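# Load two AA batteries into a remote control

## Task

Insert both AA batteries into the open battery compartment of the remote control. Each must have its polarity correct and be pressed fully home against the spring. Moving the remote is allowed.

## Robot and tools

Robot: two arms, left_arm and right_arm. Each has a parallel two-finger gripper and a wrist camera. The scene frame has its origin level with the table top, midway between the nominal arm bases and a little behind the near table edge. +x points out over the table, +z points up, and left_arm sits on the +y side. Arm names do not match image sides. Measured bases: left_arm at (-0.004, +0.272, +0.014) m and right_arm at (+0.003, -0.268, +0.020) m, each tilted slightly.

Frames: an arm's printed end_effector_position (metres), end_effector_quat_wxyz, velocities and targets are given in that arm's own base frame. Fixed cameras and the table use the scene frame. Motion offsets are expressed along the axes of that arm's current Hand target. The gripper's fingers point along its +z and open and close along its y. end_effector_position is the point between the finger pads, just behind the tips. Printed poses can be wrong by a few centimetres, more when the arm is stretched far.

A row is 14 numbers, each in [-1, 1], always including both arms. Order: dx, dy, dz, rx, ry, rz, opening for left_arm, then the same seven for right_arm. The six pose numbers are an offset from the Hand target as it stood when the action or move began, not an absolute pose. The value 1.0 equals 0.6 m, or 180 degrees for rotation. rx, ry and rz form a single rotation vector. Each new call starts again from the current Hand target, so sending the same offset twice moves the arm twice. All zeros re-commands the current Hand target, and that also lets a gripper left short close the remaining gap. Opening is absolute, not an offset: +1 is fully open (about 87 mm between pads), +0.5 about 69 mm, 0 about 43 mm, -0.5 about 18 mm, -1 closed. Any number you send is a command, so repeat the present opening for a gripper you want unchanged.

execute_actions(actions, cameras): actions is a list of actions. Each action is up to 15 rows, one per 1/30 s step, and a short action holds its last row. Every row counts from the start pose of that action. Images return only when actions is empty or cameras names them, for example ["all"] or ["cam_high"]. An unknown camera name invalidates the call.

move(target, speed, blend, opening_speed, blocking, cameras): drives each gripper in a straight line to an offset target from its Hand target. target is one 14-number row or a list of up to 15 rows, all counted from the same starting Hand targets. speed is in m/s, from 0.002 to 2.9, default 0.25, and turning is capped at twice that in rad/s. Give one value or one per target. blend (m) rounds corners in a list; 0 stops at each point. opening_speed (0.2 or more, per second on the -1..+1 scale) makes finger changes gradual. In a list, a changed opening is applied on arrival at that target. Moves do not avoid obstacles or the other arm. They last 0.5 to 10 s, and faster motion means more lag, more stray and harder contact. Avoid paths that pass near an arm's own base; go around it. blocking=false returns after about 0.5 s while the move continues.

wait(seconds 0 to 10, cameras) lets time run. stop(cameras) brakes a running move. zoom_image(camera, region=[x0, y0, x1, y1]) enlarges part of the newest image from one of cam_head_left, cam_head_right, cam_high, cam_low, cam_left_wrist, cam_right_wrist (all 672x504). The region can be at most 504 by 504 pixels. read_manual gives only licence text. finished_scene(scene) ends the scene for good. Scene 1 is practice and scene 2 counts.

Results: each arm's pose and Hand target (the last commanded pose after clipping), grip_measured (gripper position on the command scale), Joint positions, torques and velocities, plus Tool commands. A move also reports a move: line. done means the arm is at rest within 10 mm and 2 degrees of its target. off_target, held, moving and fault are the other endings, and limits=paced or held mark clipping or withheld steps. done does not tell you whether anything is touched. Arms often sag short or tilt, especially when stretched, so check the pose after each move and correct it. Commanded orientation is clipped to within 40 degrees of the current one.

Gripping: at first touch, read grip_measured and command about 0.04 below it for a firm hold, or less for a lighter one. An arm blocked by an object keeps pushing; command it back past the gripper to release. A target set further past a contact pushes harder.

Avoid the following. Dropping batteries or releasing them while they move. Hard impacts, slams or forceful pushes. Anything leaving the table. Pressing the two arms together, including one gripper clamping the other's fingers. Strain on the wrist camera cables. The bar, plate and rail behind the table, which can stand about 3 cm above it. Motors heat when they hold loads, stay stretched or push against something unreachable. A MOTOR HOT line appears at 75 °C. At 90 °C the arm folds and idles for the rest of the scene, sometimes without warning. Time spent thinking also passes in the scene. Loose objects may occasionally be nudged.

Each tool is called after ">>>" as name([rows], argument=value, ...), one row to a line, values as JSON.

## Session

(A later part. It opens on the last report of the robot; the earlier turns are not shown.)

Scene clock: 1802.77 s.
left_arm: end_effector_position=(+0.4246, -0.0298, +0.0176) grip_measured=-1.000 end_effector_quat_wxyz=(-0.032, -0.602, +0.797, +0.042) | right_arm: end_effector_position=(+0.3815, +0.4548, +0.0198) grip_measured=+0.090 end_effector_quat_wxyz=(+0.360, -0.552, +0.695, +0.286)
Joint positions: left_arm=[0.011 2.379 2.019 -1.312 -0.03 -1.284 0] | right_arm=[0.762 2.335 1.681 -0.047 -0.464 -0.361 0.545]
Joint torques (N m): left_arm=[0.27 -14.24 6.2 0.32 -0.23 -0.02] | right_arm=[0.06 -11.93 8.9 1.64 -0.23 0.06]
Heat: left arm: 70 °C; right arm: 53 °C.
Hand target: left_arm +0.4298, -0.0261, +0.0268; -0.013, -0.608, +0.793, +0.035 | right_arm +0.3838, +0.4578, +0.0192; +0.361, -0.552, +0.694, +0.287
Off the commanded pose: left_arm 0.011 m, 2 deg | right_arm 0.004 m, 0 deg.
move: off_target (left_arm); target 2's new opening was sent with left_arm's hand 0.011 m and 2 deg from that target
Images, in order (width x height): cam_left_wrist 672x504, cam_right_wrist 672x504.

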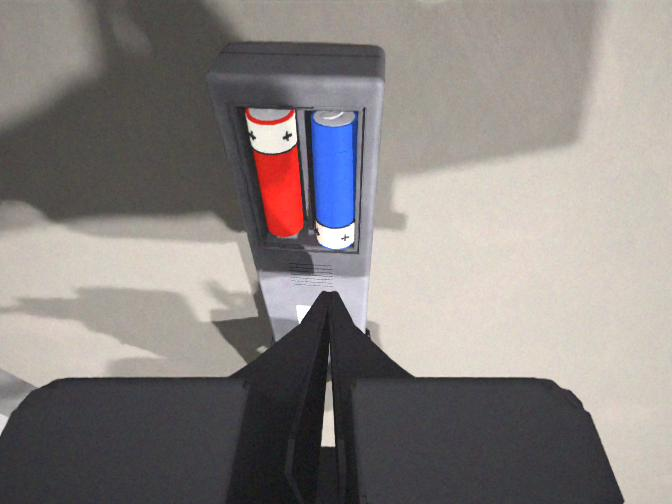

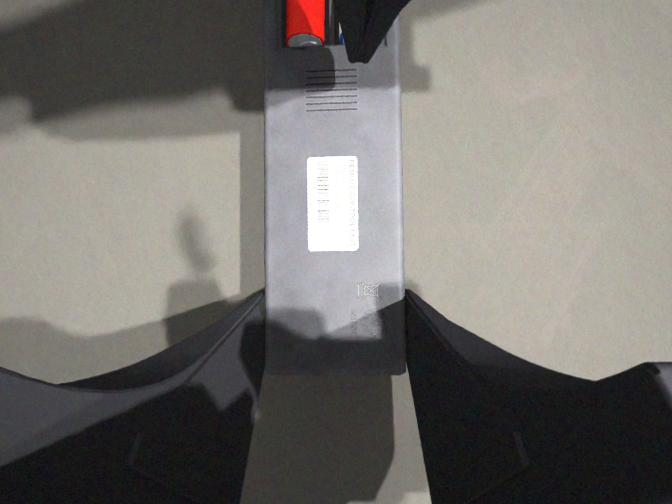

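>>> move([
  [0.0,0,0.028,0,0,0,-1,0,0,0,0,0,0,0.03],
], speed=0.06, cameras=["cam_left_wrist","cam_right_wrist"])

>>> zoom_image(camera="cam_right_wrist", region=[250, 0, 430, 120])

>>> zoom_image(camera="cam_left_wrist", region=[190, 170, 400, 370])

Scene clock: 1807.37 s.
left_arm: end_effector_position=(+0.4220, -0.0298, +0.0037) grip_measured=-1.000 end_effector_quat_wxyz=(-0.033, -0.602, +0.797, +0.043) | right_arm: end_effector_position=(+0.3815, +0.4548, +0.0198) grip_measured=+0.090 end_effector_quat_wxyz=(+0.360, -0.552, +0.695, +0.286)
Joint positions: left_arm=[0.011 2.379 1.962 -1.258 -0.03 -1.284 0] | right_arm=[0.762 2.335 1.681 -0.047 -0.464 -0.361 0.545]
Joint torques (N m): left_arm=[0.49 -13.64 6.04 0.39 -0.24 0.01] | right_arm=[0.06 -11.93 8.9 1.64 -0.23 0.06]
Heat: left arm: 72 °C; right arm: 53 °C.
Hand target: left_arm +0.4288, -0.0255, +0.0101; -0.013, -0.608, +0.793, +0.035 | right_arm +0.3838, +0.4578, +0.0192; +0.361, -0.552, +0.694, +0.287
Off the commanded pose: left_arm 0.010 m, 3 deg | right_arm 0.004 m, 0 deg.
move: off_target (left_arm)
Images, in order (width x height): cam_left_wrist 672x504, cam_right_wrist 672x504.

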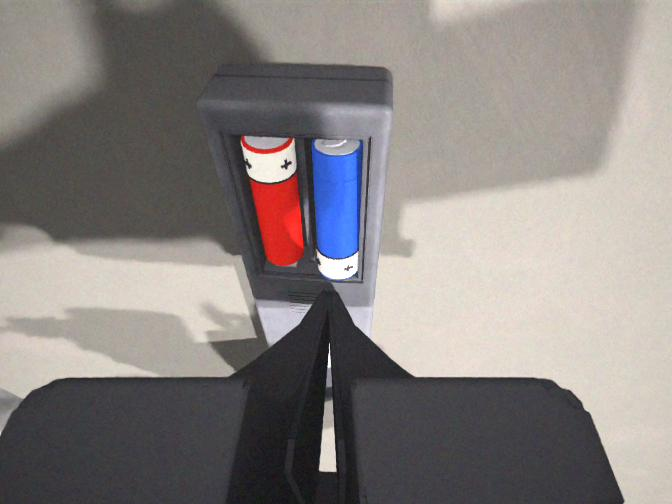

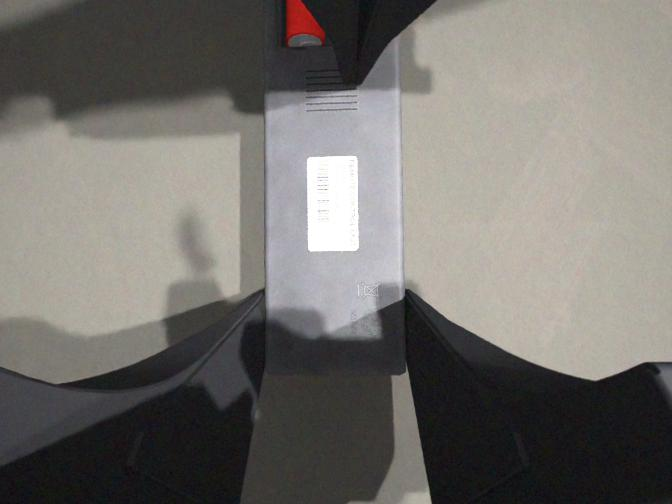

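Scaled by 2.800 from the camera's 672x504 image, which has a finer 960x720 frame.

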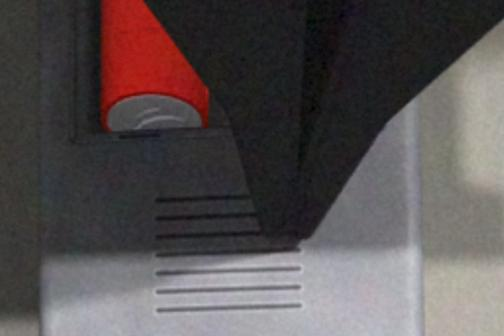

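Scaled by 2.400 from the camera's 672x504 image, which has a finer 960x720 frame.

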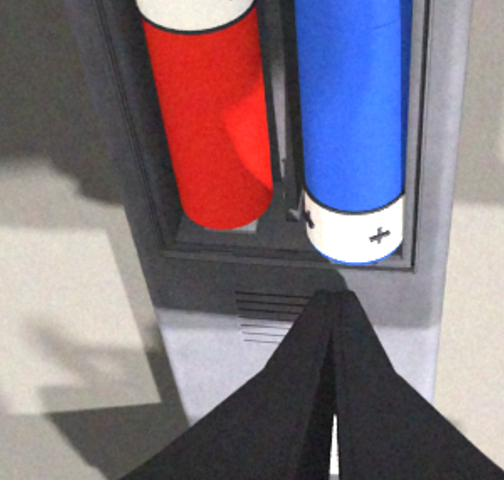

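>>> move([
  [0.0,-0.004,0.012,0,0,0,-1,0,0,0,0,0,0,0.03],
  [-0.04,-0.004,0.014,0,0,0,-1,0,0,0,0,0,0,0.03],
], speed=0.05, cameras=["cam_left_wrist","cam_right_wrist","cam_low"])

>>> zoom_image(camera="cam_right_wrist", region=[250, 0, 430, 120])

>>> zoom_image(camera="cam_left_wrist", region=[190, 170, 400, 370])

Scene clock: 1813.17 s.
left_arm: end_effector_position=(+0.4263, -0.0215, +0.0040) grip_measured=-1.000 end_effector_quat_wxyz=(-0.035, -0.603, +0.797, +0.026) | right_arm: end_effector_position=(+0.3817, +0.4550, +0.0200) grip_measured=+0.090 end_effector_quat_wxyz=(+0.361, -0.552, +0.695, +0.286)
Joint positions: left_arm=[0.041 2.382 1.967 -1.244 -0.004 -1.254 0] | right_arm=[0.762 2.335 1.681 -0.046 -0.464 -0.361 0.545]
Joint torques (N m): left_arm=[2.14 -10.33 10.14 0.33 -0.53 0.21] | right_arm=[0.08 -11.95 8.9 1.63 -0.23 0.06]
Heat: left arm: 74 °C; right arm: 53 °C.
Hand target: left_arm +0.4367, -0.0025, +0.0021; -0.013, -0.608, +0.793, +0.035 | right_arm +0.3838, +0.4578, +0.0192; +0.361, -0.552, +0.694, +0.287
Off the commanded pose: left_arm 0.022 m, 3 deg | right_arm 0.004 m, 0 deg.
move: off_target (left_arm)
Images, in order (width x height): cam_low 672x504, cam_left_wrist 672x504, cam_right_wrist 672x504.

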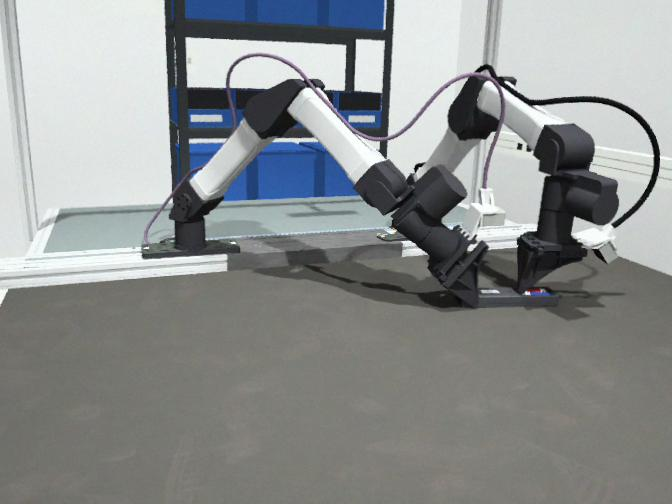

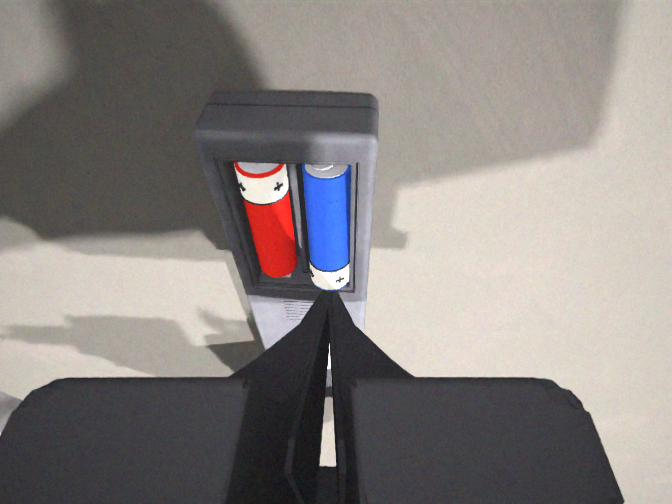

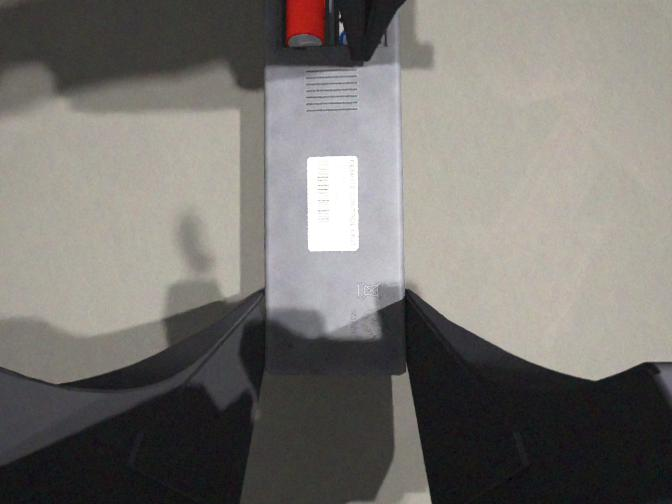

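Scaled by 2.800 from the camera's 672x504 image, which has a finer 960x720 frame.

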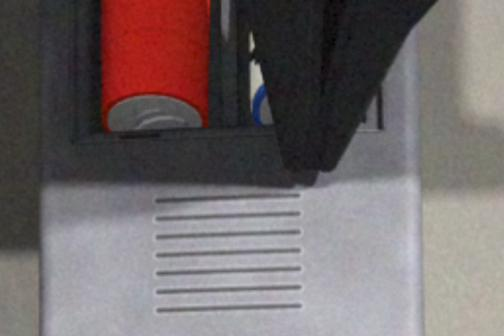

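Scaled by 2.400 from the camera's 672x504 image, which has a finer 960x720 frame.

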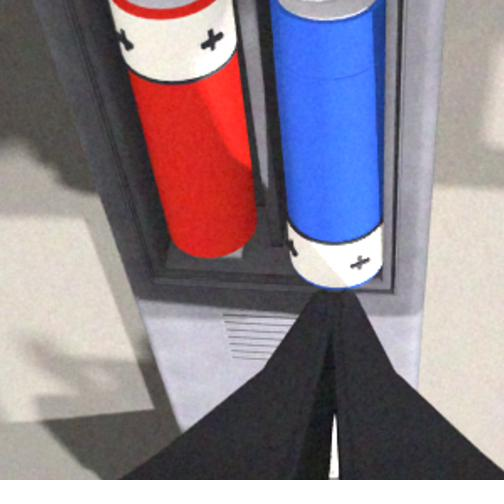

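>>> move([
  [-0.03,-0.002,0.018,0,0,0,-1,0,0,0,0,0,0,0.03],
], speed=0.05, cameras=["cam_left_wrist","cam_right_wrist","cam_low"])

>>> zoom_image(camera="cam_right_wrist", region=[250, 0, 430, 120])

>>> zoom_image(camera="cam_left_wrist", region=[190, 170, 400, 370])

>>> zoom_image(camera="cam_low", region=[515, 275, 565, 310])

Scene clock: 1818.63 s.
left_arm: end_effector_position=(+0.4253, -0.0189, +0.0036) grip_measured=-1.000 end_effector_quat_wxyz=(-0.057, -0.599, +0.799, +0.011) | right_arm: end_effector_position=(+0.3809, +0.4564, +0.0206) grip_measured=+0.090 end_effector_quat_wxyz=(+0.362, -0.553, +0.693, +0.287)
Joint positions: left_arm=[0.066 2.406 1.996 -1.27 0.044 -1.218 0] | right_arm=[0.765 2.335 1.681 -0.042 -0.464 -0.361 0.545]
Joint torques (N m): left_arm=[3.15 -9.44 9.76 0.64 -0.89 0.14] | right_arm=[-0.14 -11.93 8.91 1.59 -0.23 0.06]
Heat: left arm: 73 °C; right arm: 53 °C.
Hand target: left_arm +0.4418, +0.0150, -0.0084; -0.013, -0.608, +0.793, +0.036 | right_arm +0.3838, +0.4579, +0.0192; +0.361, -0.552, +0.694, +0.287
Off the commanded pose: left_arm 0.040 m, 6 deg | right_arm 0.004 m, 0 deg.
move: off_target (left_arm)
Images, in order (width x height): cam_low 672x504, cam_left_wrist 672x504, cam_right_wrist 672x504.

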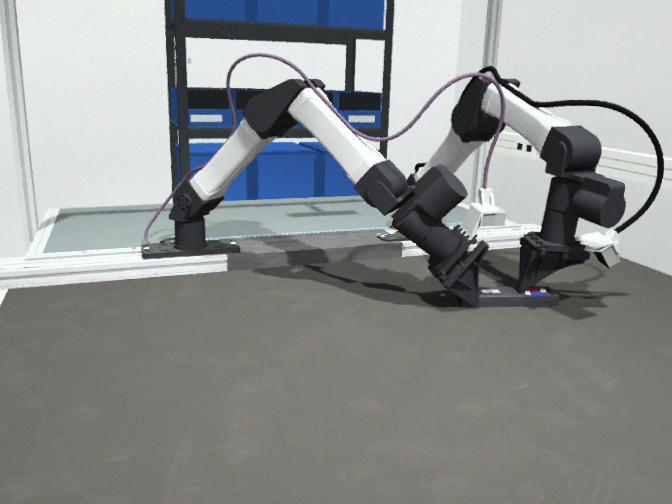

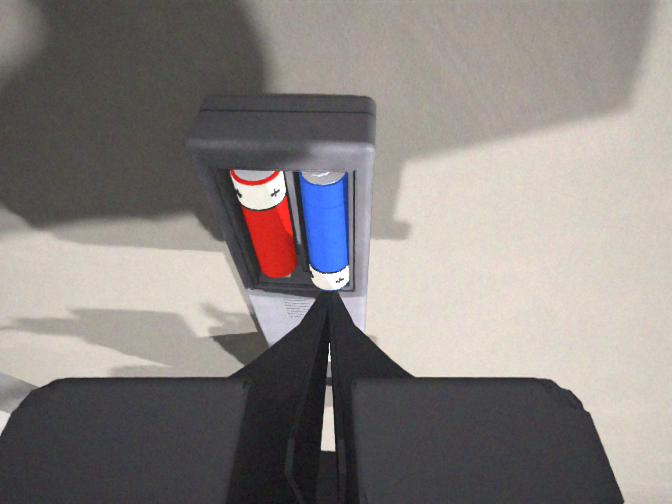

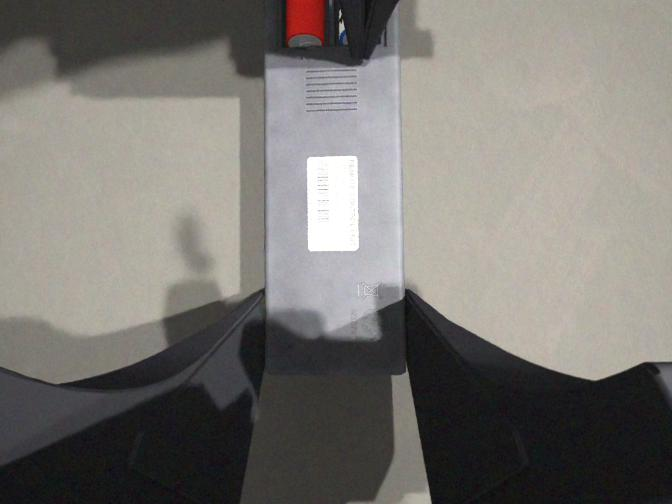

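Scaled by 2.800 from the camera's 672x504 image, which has a finer 960x720 frame.

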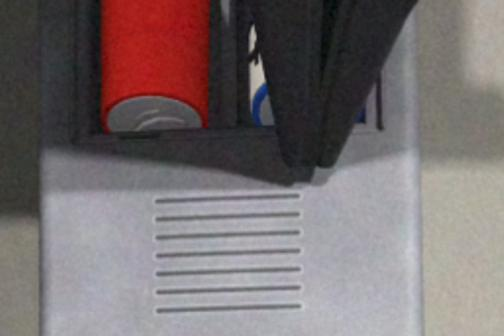

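Scaled by 2.400 from the camera's 672x504 image, which has a finer 960x720 frame.

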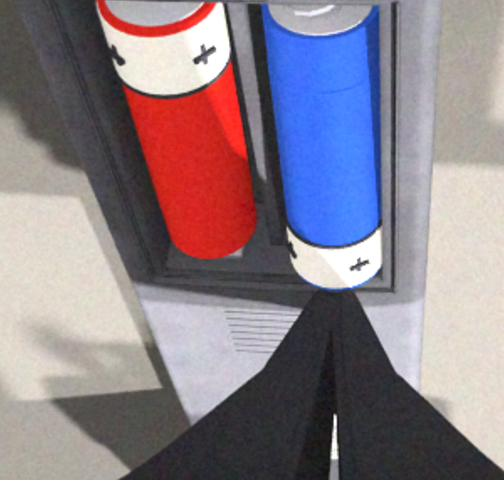

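Scaled by 10.080 from the camera's 672x504 image, which has a finer 960x720 frame.

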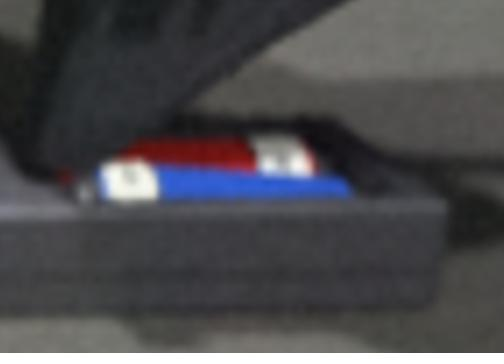

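>>> move([
  [-0.03,0,0.03,0,0,0,-1,0,0,0,0,0,0,0.03],
], speed=0.05, cameras=["cam_left_wrist","cam_right_wrist","cam_low"])

>>> zoom_image(camera="cam_right_wrist", region=[250, 0, 430, 120])

>>> zoom_image(camera="cam_left_wrist", region=[190, 170, 400, 370])

>>> zoom_image(camera="cam_low", region=[515, 275, 565, 310])

Scene clock: 1825.67 s.
left_arm: end_effector_position=(+0.4335, +0.0099, +0.0007) grip_measured=-1.000 end_effector_quat_wxyz=(-0.043, -0.605, +0.795, +0.009) | right_arm: end_effector_position=(+0.3809, +0.4564, +0.0206) grip_measured=+0.090 end_effector_quat_wxyz=(+0.362, -0.553, +0.693, +0.287)
Joint positions: left_arm=[0.123 2.425 2.026 -1.255 0.028 -1.176 0] | right_arm=[0.765 2.335 1.681 -0.042 -0.464 -0.361 0.545]
Joint torques (N m): left_arm=[1.48 -7.42 7.49 0.95 -0.81 0.09] | right_arm=[-0.16 -11.95 8.88 1.59 -0.23 0.06]
Heat: left arm: 72 °C; right arm: 53 °C.
Hand target: left_arm +0.4453, +0.0331, -0.0259; -0.013, -0.608, +0.793, +0.036 | right_arm +0.3838, +0.4579, +0.0192; +0.361, -0.552, +0.694, +0.287
Off the commanded pose: left_arm 0.037 m, 5 deg | right_arm 0.003 m, 0 deg.
move: off_target (left_arm)
Images, in order (width x height): cam_low 672x504, cam_left_wrist 672x504, cam_right_wrist 672x504.

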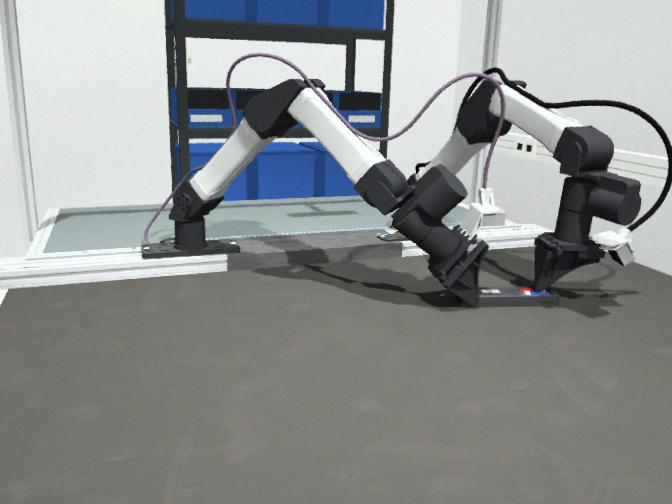

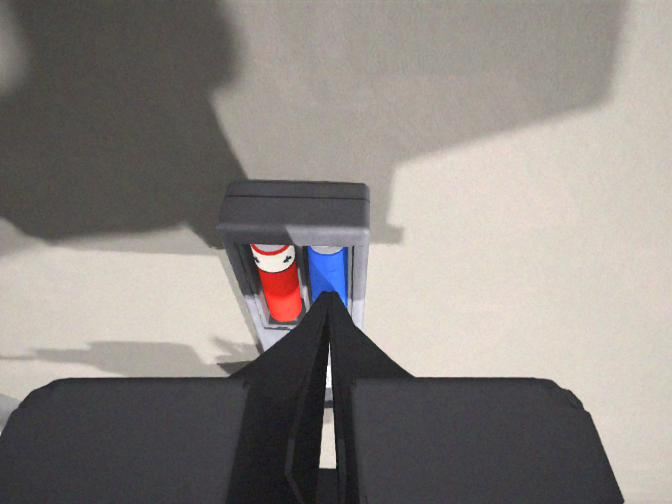

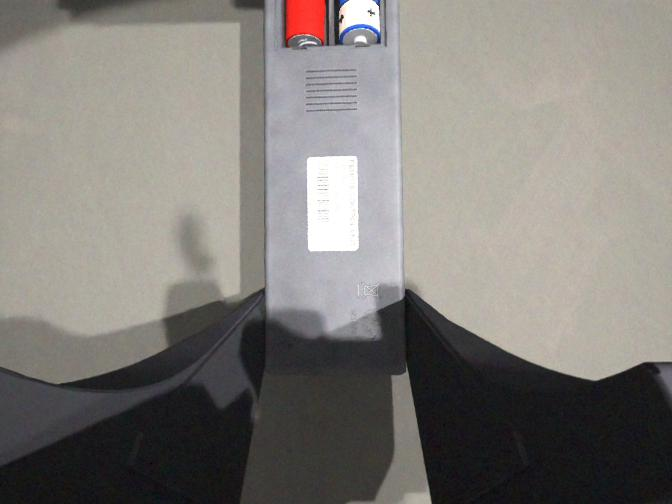

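Scaled by 2.800 from the camera's 672x504 image, which has a finer 960x720 frame.

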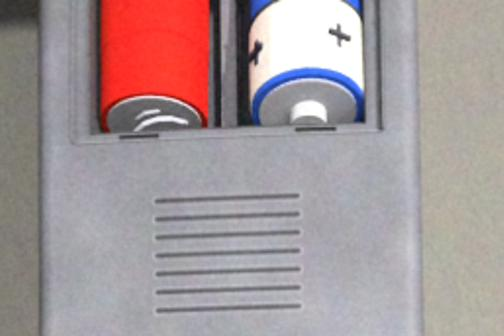

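Scaled by 2.400 from the camera's 672x504 image, which has a finer 960x720 frame.

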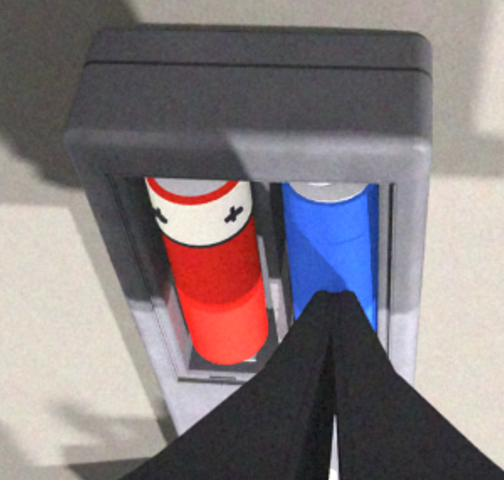

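Scaled by 10.080 from the camera's 672x504 image, which has a finer 960x720 frame.

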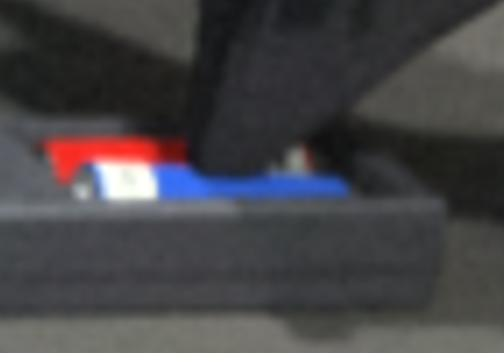

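>>> move([
  [0.03,0,-0.1,0,0,0,-1,0,0,0,0,0,0,0.03],
  [0.06,0.0,-0.1,0,0,0,-0.6,0,0,0,0,0,0,0.03],
], speed=0.12, blend=[0.01,0], cameras=["cam_left_wrist","cam_right_wrist"])

>>> zoom_image(camera="cam_left_wrist", region=[190, 170, 400, 370])

Scene clock: 1837.13 s.
left_arm: end_effector_position=(+0.4384, -0.0079, +0.0196) grip_measured=-0.600 end_effector_quat_wxyz=(-0.027, -0.603, +0.797, +0.037) | right_arm: end_effector_position=(+0.3808, +0.4563, +0.0204) grip_measured=+0.090 end_effector_quat_wxyz=(+0.362, -0.553, +0.694, +0.287)
Joint positions: left_arm=[0.059 2.433 2.125 -1.348 -0.032 -1.237 0.2] | right_arm=[0.765 2.335 1.681 -0.043 -0.464 -0.361 0.545]
Joint torques (N m): left_arm=[0.27 -14.52 7.25 0.11 -0.25 0.01] | right_arm=[-0.16 -11.93 8.88 1.6 -0.23 0.06]
Heat: left arm: 70 °C; right arm: 53 °C.
Hand target: left_arm +0.4399, -0.0042, +0.0331; -0.013, -0.608, +0.793, +0.035 | right_arm +0.3838, +0.4579, +0.0192; +0.361, -0.552, +0.694, +0.287
Off the commanded pose: left_arm 0.014 m, 2 deg | right_arm 0.004 m, 0 deg.
move: off_target (left_arm); blend cut to 0.009 m at target 1; target 2's new opening was sent with left_arm's hand 0.014 m and 2 deg from that target
Images, in order (width x height): cam_left_wrist 672x504, cam_right_wrist 672x504.

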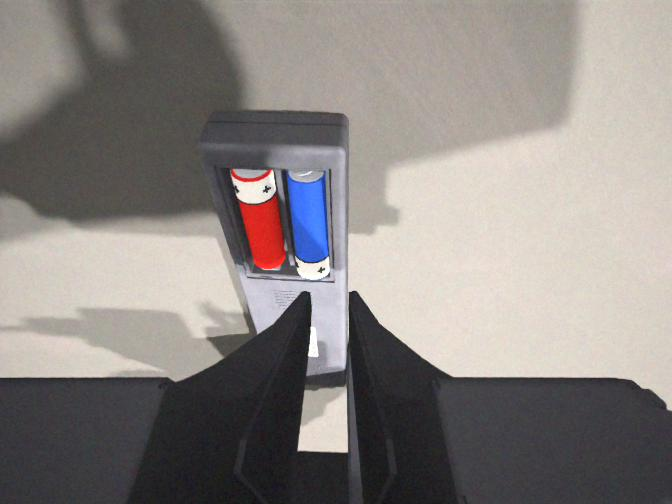

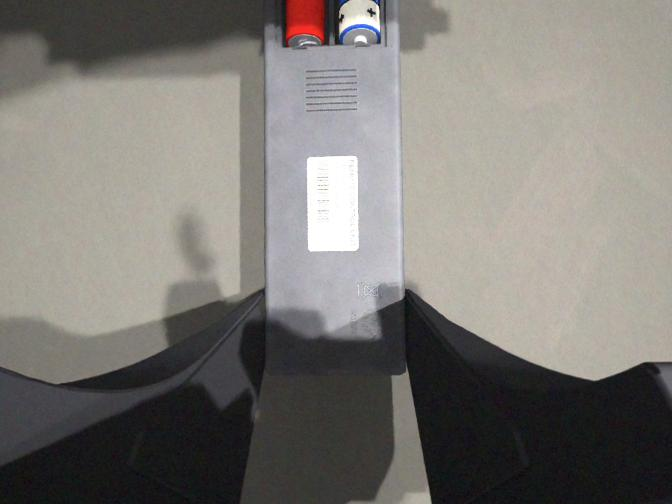

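Scaled by 2.400 from the camera's 672x504 image, which has a finer 960x720 frame.

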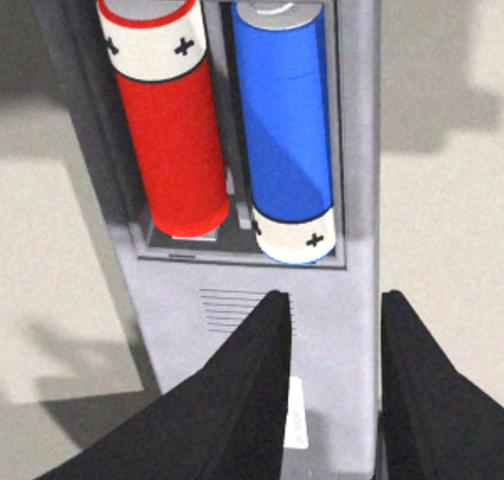

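>>> move([
  [0.0,0.008,0.018,0,0,0,-0.6,0,0,0,0,0,0,0.03],
], speed=0.06, cameras=["cam_left_wrist"])

>>> zoom_image(camera="cam_left_wrist", region=[190, 170, 400, 370])

Scene clock: 1841.73 s.
left_arm: end_effector_position=(+0.4253, -0.0087, +0.0042) grip_measured=-0.600 end_effector_quat_wxyz=(-0.045, -0.602, +0.796, +0.049) | right_arm: end_effector_position=(+0.3808, +0.4563, +0.0204) grip_measured=+0.090 end_effector_quat_wxyz=(+0.362, -0.553, +0.694, +0.287)
Joint positions: left_arm=[0.059 2.432 2.055 -1.324 -0.032 -1.238 0.2] | right_arm=[0.765 2.335 1.681 -0.043 -0.464 -0.361 0.545]
Joint torques (N m): left_arm=[0.66 -16.66 5.96 0.41 -0.23 0.02] | right_arm=[-0.16 -11.92 8.88 1.6 -0.23 0.06]
Heat: left arm: 72 °C; right arm: 53 °C.
Hand target: left_arm +0.4345, -0.0025, +0.0227; -0.013, -0.608, +0.793, +0.036 | right_arm +0.3837, +0.4578, +0.0192; +0.361, -0.552, +0.694, +0.287
Off the commanded pose: left_arm 0.022 m, 4 deg | right_arm 0.004 m, 0 deg.
move: off_target (left_arm)
Images, in order (width x height): cam_left_wrist 672x504.

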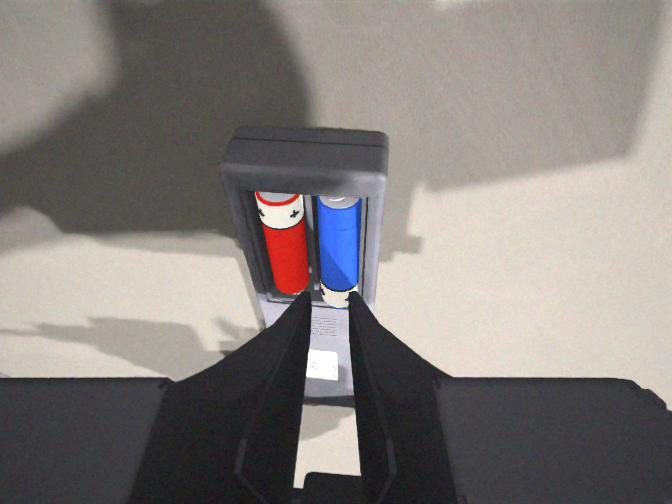

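Scaled by 2.400 from the camera's 672x504 image, which has a finer 960x720 frame.

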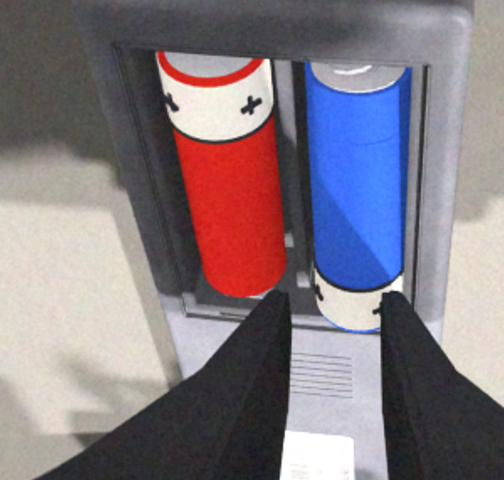

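>>> move([
  [0.0,-0.009,-0.012,0,0,0,-0.6,0,0,0,0,0,0,0.03],
  [0.0,-0.009,0.004,0,0,0,-0.6,0,0,0,0,0,0,0.03],
], speed=0.06, cameras=["cam_left_wrist"])

>>> zoom_image(camera="cam_left_wrist", region=[190, 170, 400, 370])

Scene clock: 1846.73 s.
left_arm: end_effector_position=(+0.4303, -0.0084, +0.0095) grip_measured=-0.600 end_effector_quat_wxyz=(-0.038, -0.602, +0.796, +0.045) | right_arm: end_effector_position=(+0.3808, +0.4563, +0.0204) grip_measured=+0.090 end_effector_quat_wxyz=(+0.362, -0.553, +0.694, +0.287)
Joint positions: left_arm=[0.059 2.432 2.079 -1.331 -0.032 -1.238 0.2] | right_arm=[0.765 2.335 1.681 -0.043 -0.464 -0.361 0.545]
Joint torques (N m): left_arm=[0.35 -14.34 7.28 0.39 -0.24 -0.02] | right_arm=[-0.16 -11.93 8.88 1.6 -0.23 0.06]
Heat: left arm: 73 °C; right arm: 53 °C.
Hand target: left_arm +0.4396, -0.0038, +0.0199; -0.013, -0.608, +0.793, +0.035 | right_arm +0.3837, +0.4578, +0.0192; +0.361, -0.552, +0.694, +0.287
Off the commanded pose: left_arm 0.015 m, 3 deg | right_arm 0.004 m, 0 deg.
move: off_target (left_arm)
Images, in order (width x height): cam_left_wrist 672x504.

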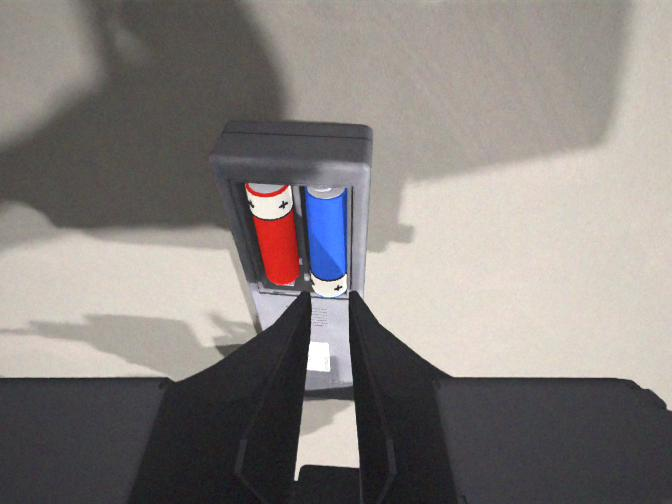

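Scaled by 2.400 from the camera's 672x504 image, which has a finer 960x720 frame.

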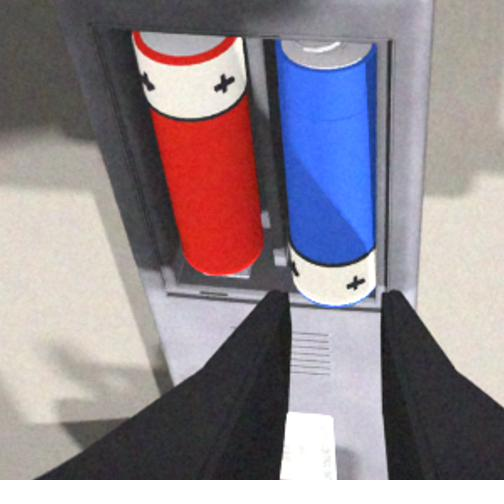

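>>> move([
  [-0.004,-0.003,0.014,0,0,0,-0.6,0,0,0,0,0,0,0.03],
], speed=0.05, cameras=["cam_left_wrist"])

>>> zoom_image(camera="cam_left_wrist", region=[190, 170, 400, 370])

Scene clock: 1854.97 s.
left_arm: end_effector_position=(+0.4352, -0.0081, +0.0087) grip_measured=-0.600 end_effector_quat_wxyz=(-0.030, -0.603, +0.797, +0.039) | right_arm: end_effector_position=(+0.3808, +0.4563, +0.0204) grip_measured=+0.090 end_effector_quat_wxyz=(+0.362, -0.553, +0.694, +0.287)
Joint positions: left_arm=[0.059 2.432 2.079 -1.311 -0.032 -1.238 0.2] | right_arm=[0.765 2.335 1.681 -0.043 -0.464 -0.361 0.545]
Joint velocities: left_arm=[within noise] | right_arm=[-0.007 -0.017 -0.012 0.168 -0.051 0.037 -0.013]
Joint torques (N m): left_arm=[0.75 -13.04 6.61 0.42 -0.26 0.02] | right_arm=[-0.16 -11.93 8.9 1.6 -0.23 0.06]
Heat: left arm: 73 °C; right arm: 53 °C.
Hand target: left_arm +0.4414, -0.0016, +0.0114; -0.013, -0.608, +0.793, +0.036 | right_arm +0.3837, +0.4578, +0.0192; +0.361, -0.552, +0.694, +0.287
Off the commanded pose: left_arm 0.009 m, 2 deg | right_arm 0.004 m, 0 deg.
move: done
Images, in order (width x height): cam_left_wrist 672x504.

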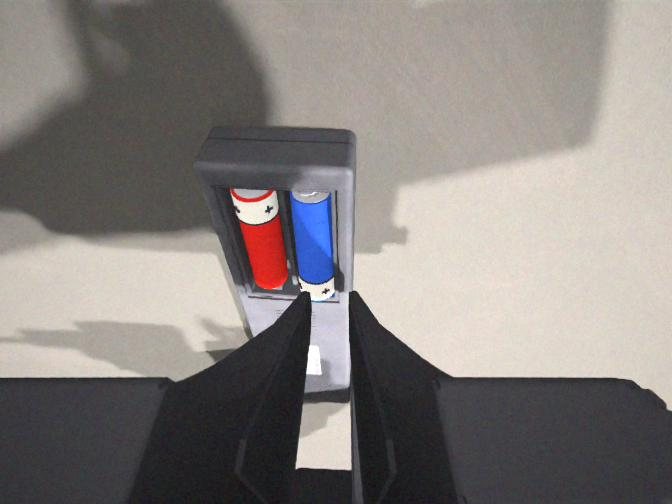

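Scaled by 2.400 from the camera's 672x504 image, which has a finer 960x720 frame.

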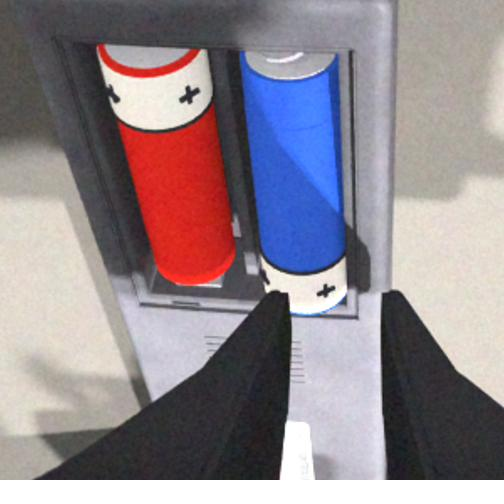

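>>> move([
  [-0.002,0.004,0.012,0,0,0,-0.6,0,0,0,0,0,0,0.03],
], speed=0.05, cameras=["cam_left_wrist"])

>>> zoom_image(camera="cam_left_wrist", region=[190, 170, 400, 370])

Scene clock: 1858.30 s.
left_arm: end_effector_position=(+0.4326, -0.0078, +0.0021) grip_measured=-0.600 end_effector_quat_wxyz=(-0.033, -0.603, +0.796, +0.041) | right_arm: end_effector_position=(+0.3808, +0.4563, +0.0204) grip_measured=+0.090 end_effector_quat_wxyz=(+0.362, -0.553, +0.694, +0.287)
Joint positions: left_arm=[0.06 2.432 2.051 -1.291 -0.031 -1.238 0.2] | right_arm=[0.765 2.335 1.681 -0.043 -0.464 -0.361 0.545]
Joint torques (N m): left_arm=[1.14 -13.53 5.24 0.55 -0.28 0.08] | right_arm=[-0.16 -11.93 8.9 1.6 -0.23 0.06]
Heat: left arm: 73 °C; right arm: 53 °C.
Hand target: left_arm +0.4389, +0.0005, +0.0044; -0.013, -0.608, +0.793, +0.036 | right_arm +0.3837, +0.4578, +0.0192; +0.361, -0.552, +0.694, +0.287
Off the commanded pose: left_arm 0.011 m, 2 deg | right_arm 0.004 m, 0 deg.
move: off_target (left_arm)
Images, in order (width x height): cam_left_wrist 672x504.

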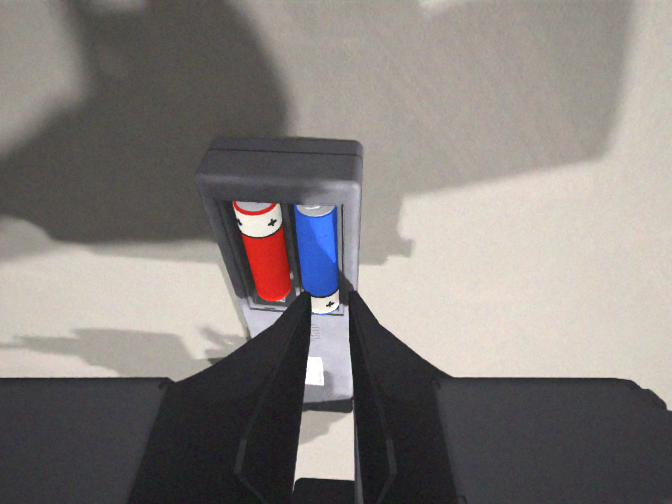

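Scaled by 2.400 from the camera's 672x504 image, which has a finer 960x720 frame.

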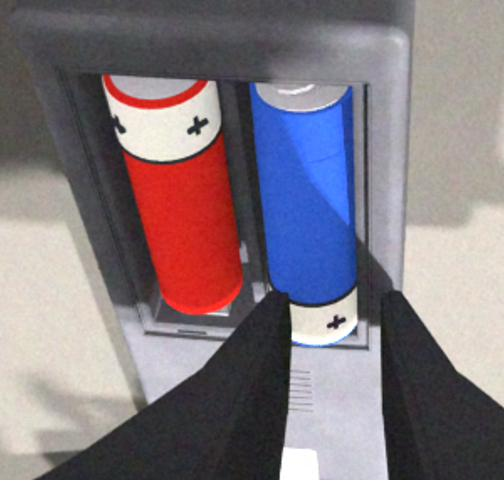

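>>> move([
  [-0.002,0.006,0.003,0,0,0,-0.6,0,0,0,0,0,0,0.03],
], speed=0.05, cameras=["cam_left_wrist"])

>>> zoom_image(camera="cam_left_wrist", region=[190, 170, 400, 370])

Scene clock: 1862.20 s.
left_arm: end_effector_position=(+0.4323, -0.0076, +0.0018) grip_measured=-0.600 end_effector_quat_wxyz=(-0.032, -0.605, +0.795, +0.035) | right_arm: end_effector_position=(+0.3808, +0.4563, +0.0204) grip_measured=+0.090 end_effector_quat_wxyz=(+0.362, -0.553, +0.694, +0.287)
Joint positions: left_arm=[0.064 2.42 2.027 -1.27 -0.022 -1.238 0.2] | right_arm=[0.765 2.335 1.681 -0.043 -0.464 -0.361 0.545]
Joint torques (N m): left_arm=[1.05 -13.48 4.45 0.53 -0.35 0.09] | right_arm=[-0.16 -11.93 8.9 1.6 -0.23 0.06]
Heat: left arm: 73 °C; right arm: 53 °C.
Hand target: left_arm +0.4357, +0.0027, +0.0030; -0.013, -0.608, +0.793, +0.035 | right_arm +0.3837, +0.4578, +0.0192; +0.361, -0.552, +0.694, +0.287
Off the commanded pose: left_arm 0.011 m, 2 deg | right_arm 0.004 m, 0 deg.
move: off_target (left_arm)
Images, in order (width x height): cam_left_wrist 672x504.

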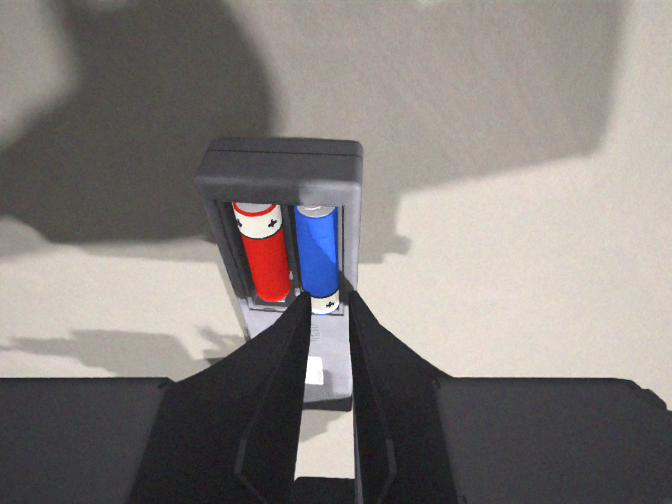

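Scaled by 2.400 from the camera's 672x504 image, which has a finer 960x720 frame.

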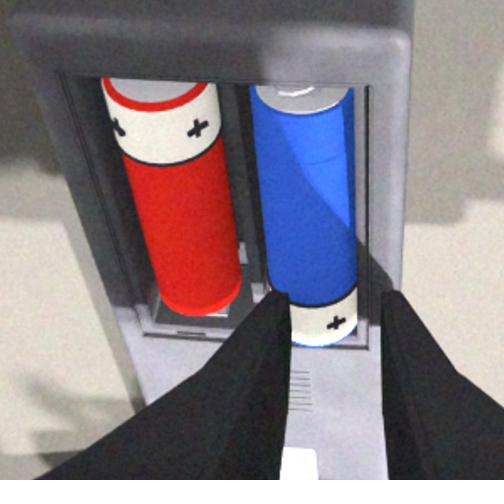

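>>> move([
  [-0.006,0.006,0.012,0,0,0,-0.9,0,0,0,0,0,0,0.03],
], speed=0.05, opening_speed=0.4, cameras=["cam_left_wrist","cam_right_wrist","cam_low"])

>>> zoom_image(camera="cam_left_wrist", region=[190, 170, 400, 370])

>>> zoom_image(camera="cam_right_wrist", region=[250, 0, 430, 120])

>>> zoom_image(camera="cam_low", region=[515, 275, 565, 310])

Scene clock: 1868.07 s.
left_arm: end_effector_position=(+0.4294, -0.0046, +0.0023) grip_measured=-0.899 end_effector_quat_wxyz=(-0.033, -0.607, +0.794, +0.029) | right_arm: end_effector_position=(+0.3808, +0.4563, +0.0204) grip_measured=+0.090 end_effector_quat_wxyz=(+0.362, -0.553, +0.694, +0.287)
Joint positions: left_arm=[0.076 2.4 1.994 -1.252 -0.012 -1.23 0.051] | right_arm=[0.765 2.335 1.681 -0.043 -0.464 -0.361 0.545]
Joint torques (N m): left_arm=[1.06 -12.41 4.21 0.66 -0.42 0.14] | right_arm=[-0.16 -11.95 8.9 1.6 -0.23 0.06]
Heat: left arm: 74 °C; right arm: 53 °C.
Hand target: left_arm +0.4327, +0.0074, -0.0039; -0.013, -0.608, +0.793, +0.036 | right_arm +0.3837, +0.4578, +0.0192; +0.361, -0.552, +0.694, +0.287
Off the commanded pose: left_arm 0.014 m, 2 deg | right_arm 0.004 m, 0 deg.
move: off_target (left_arm)
Images, in order (width x height): cam_low 672x504, cam_left_wrist 672x504, cam_right_wrist 672x504.

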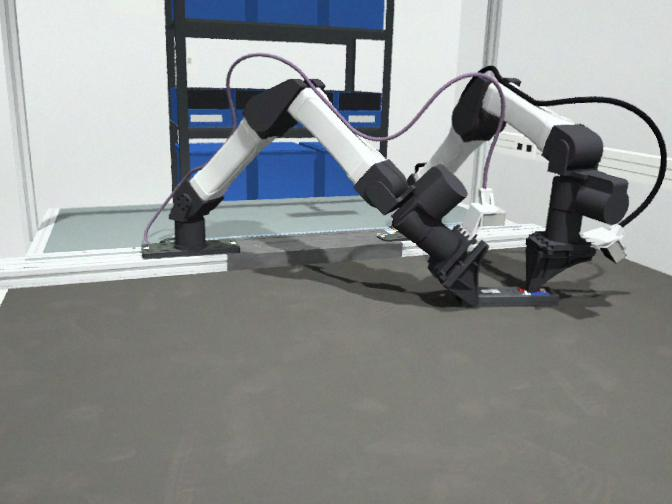

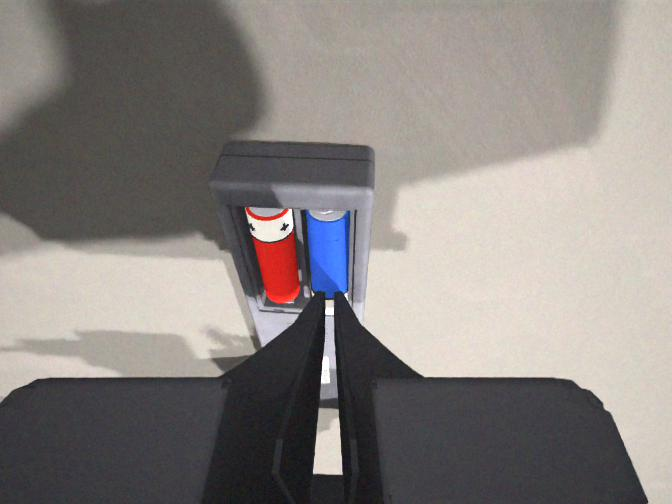

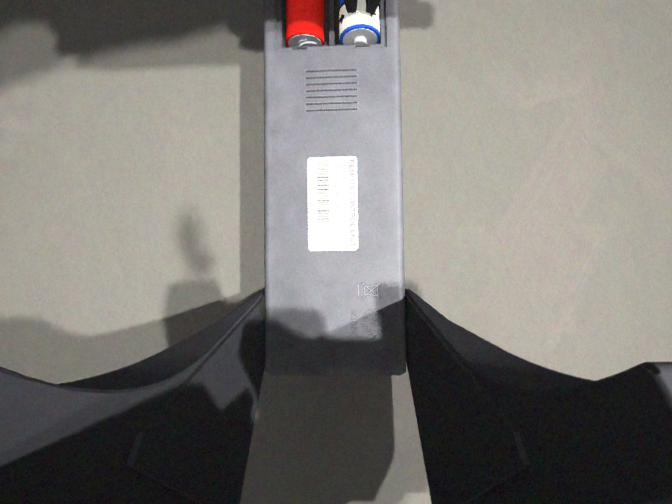

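Scaled by 2.400 from the camera's 672x504 image, which has a finer 960x720 frame.

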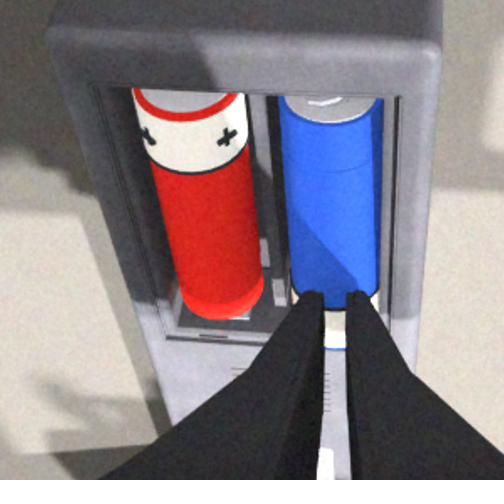

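Scaled by 2.800 from the camera's 672x504 image, which has a finer 960x720 frame.

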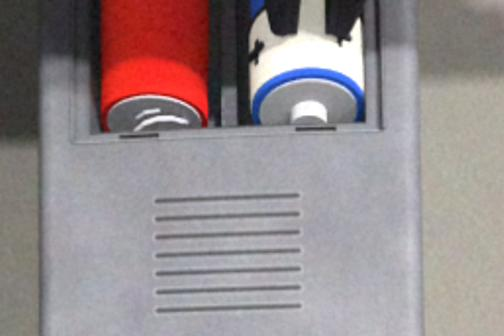

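Scaled by 10.080 from the camera's 672x504 image, which has a finer 960x720 frame.

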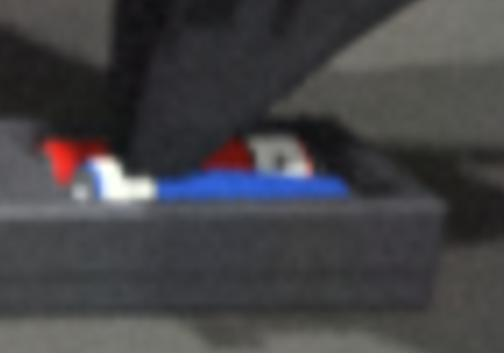

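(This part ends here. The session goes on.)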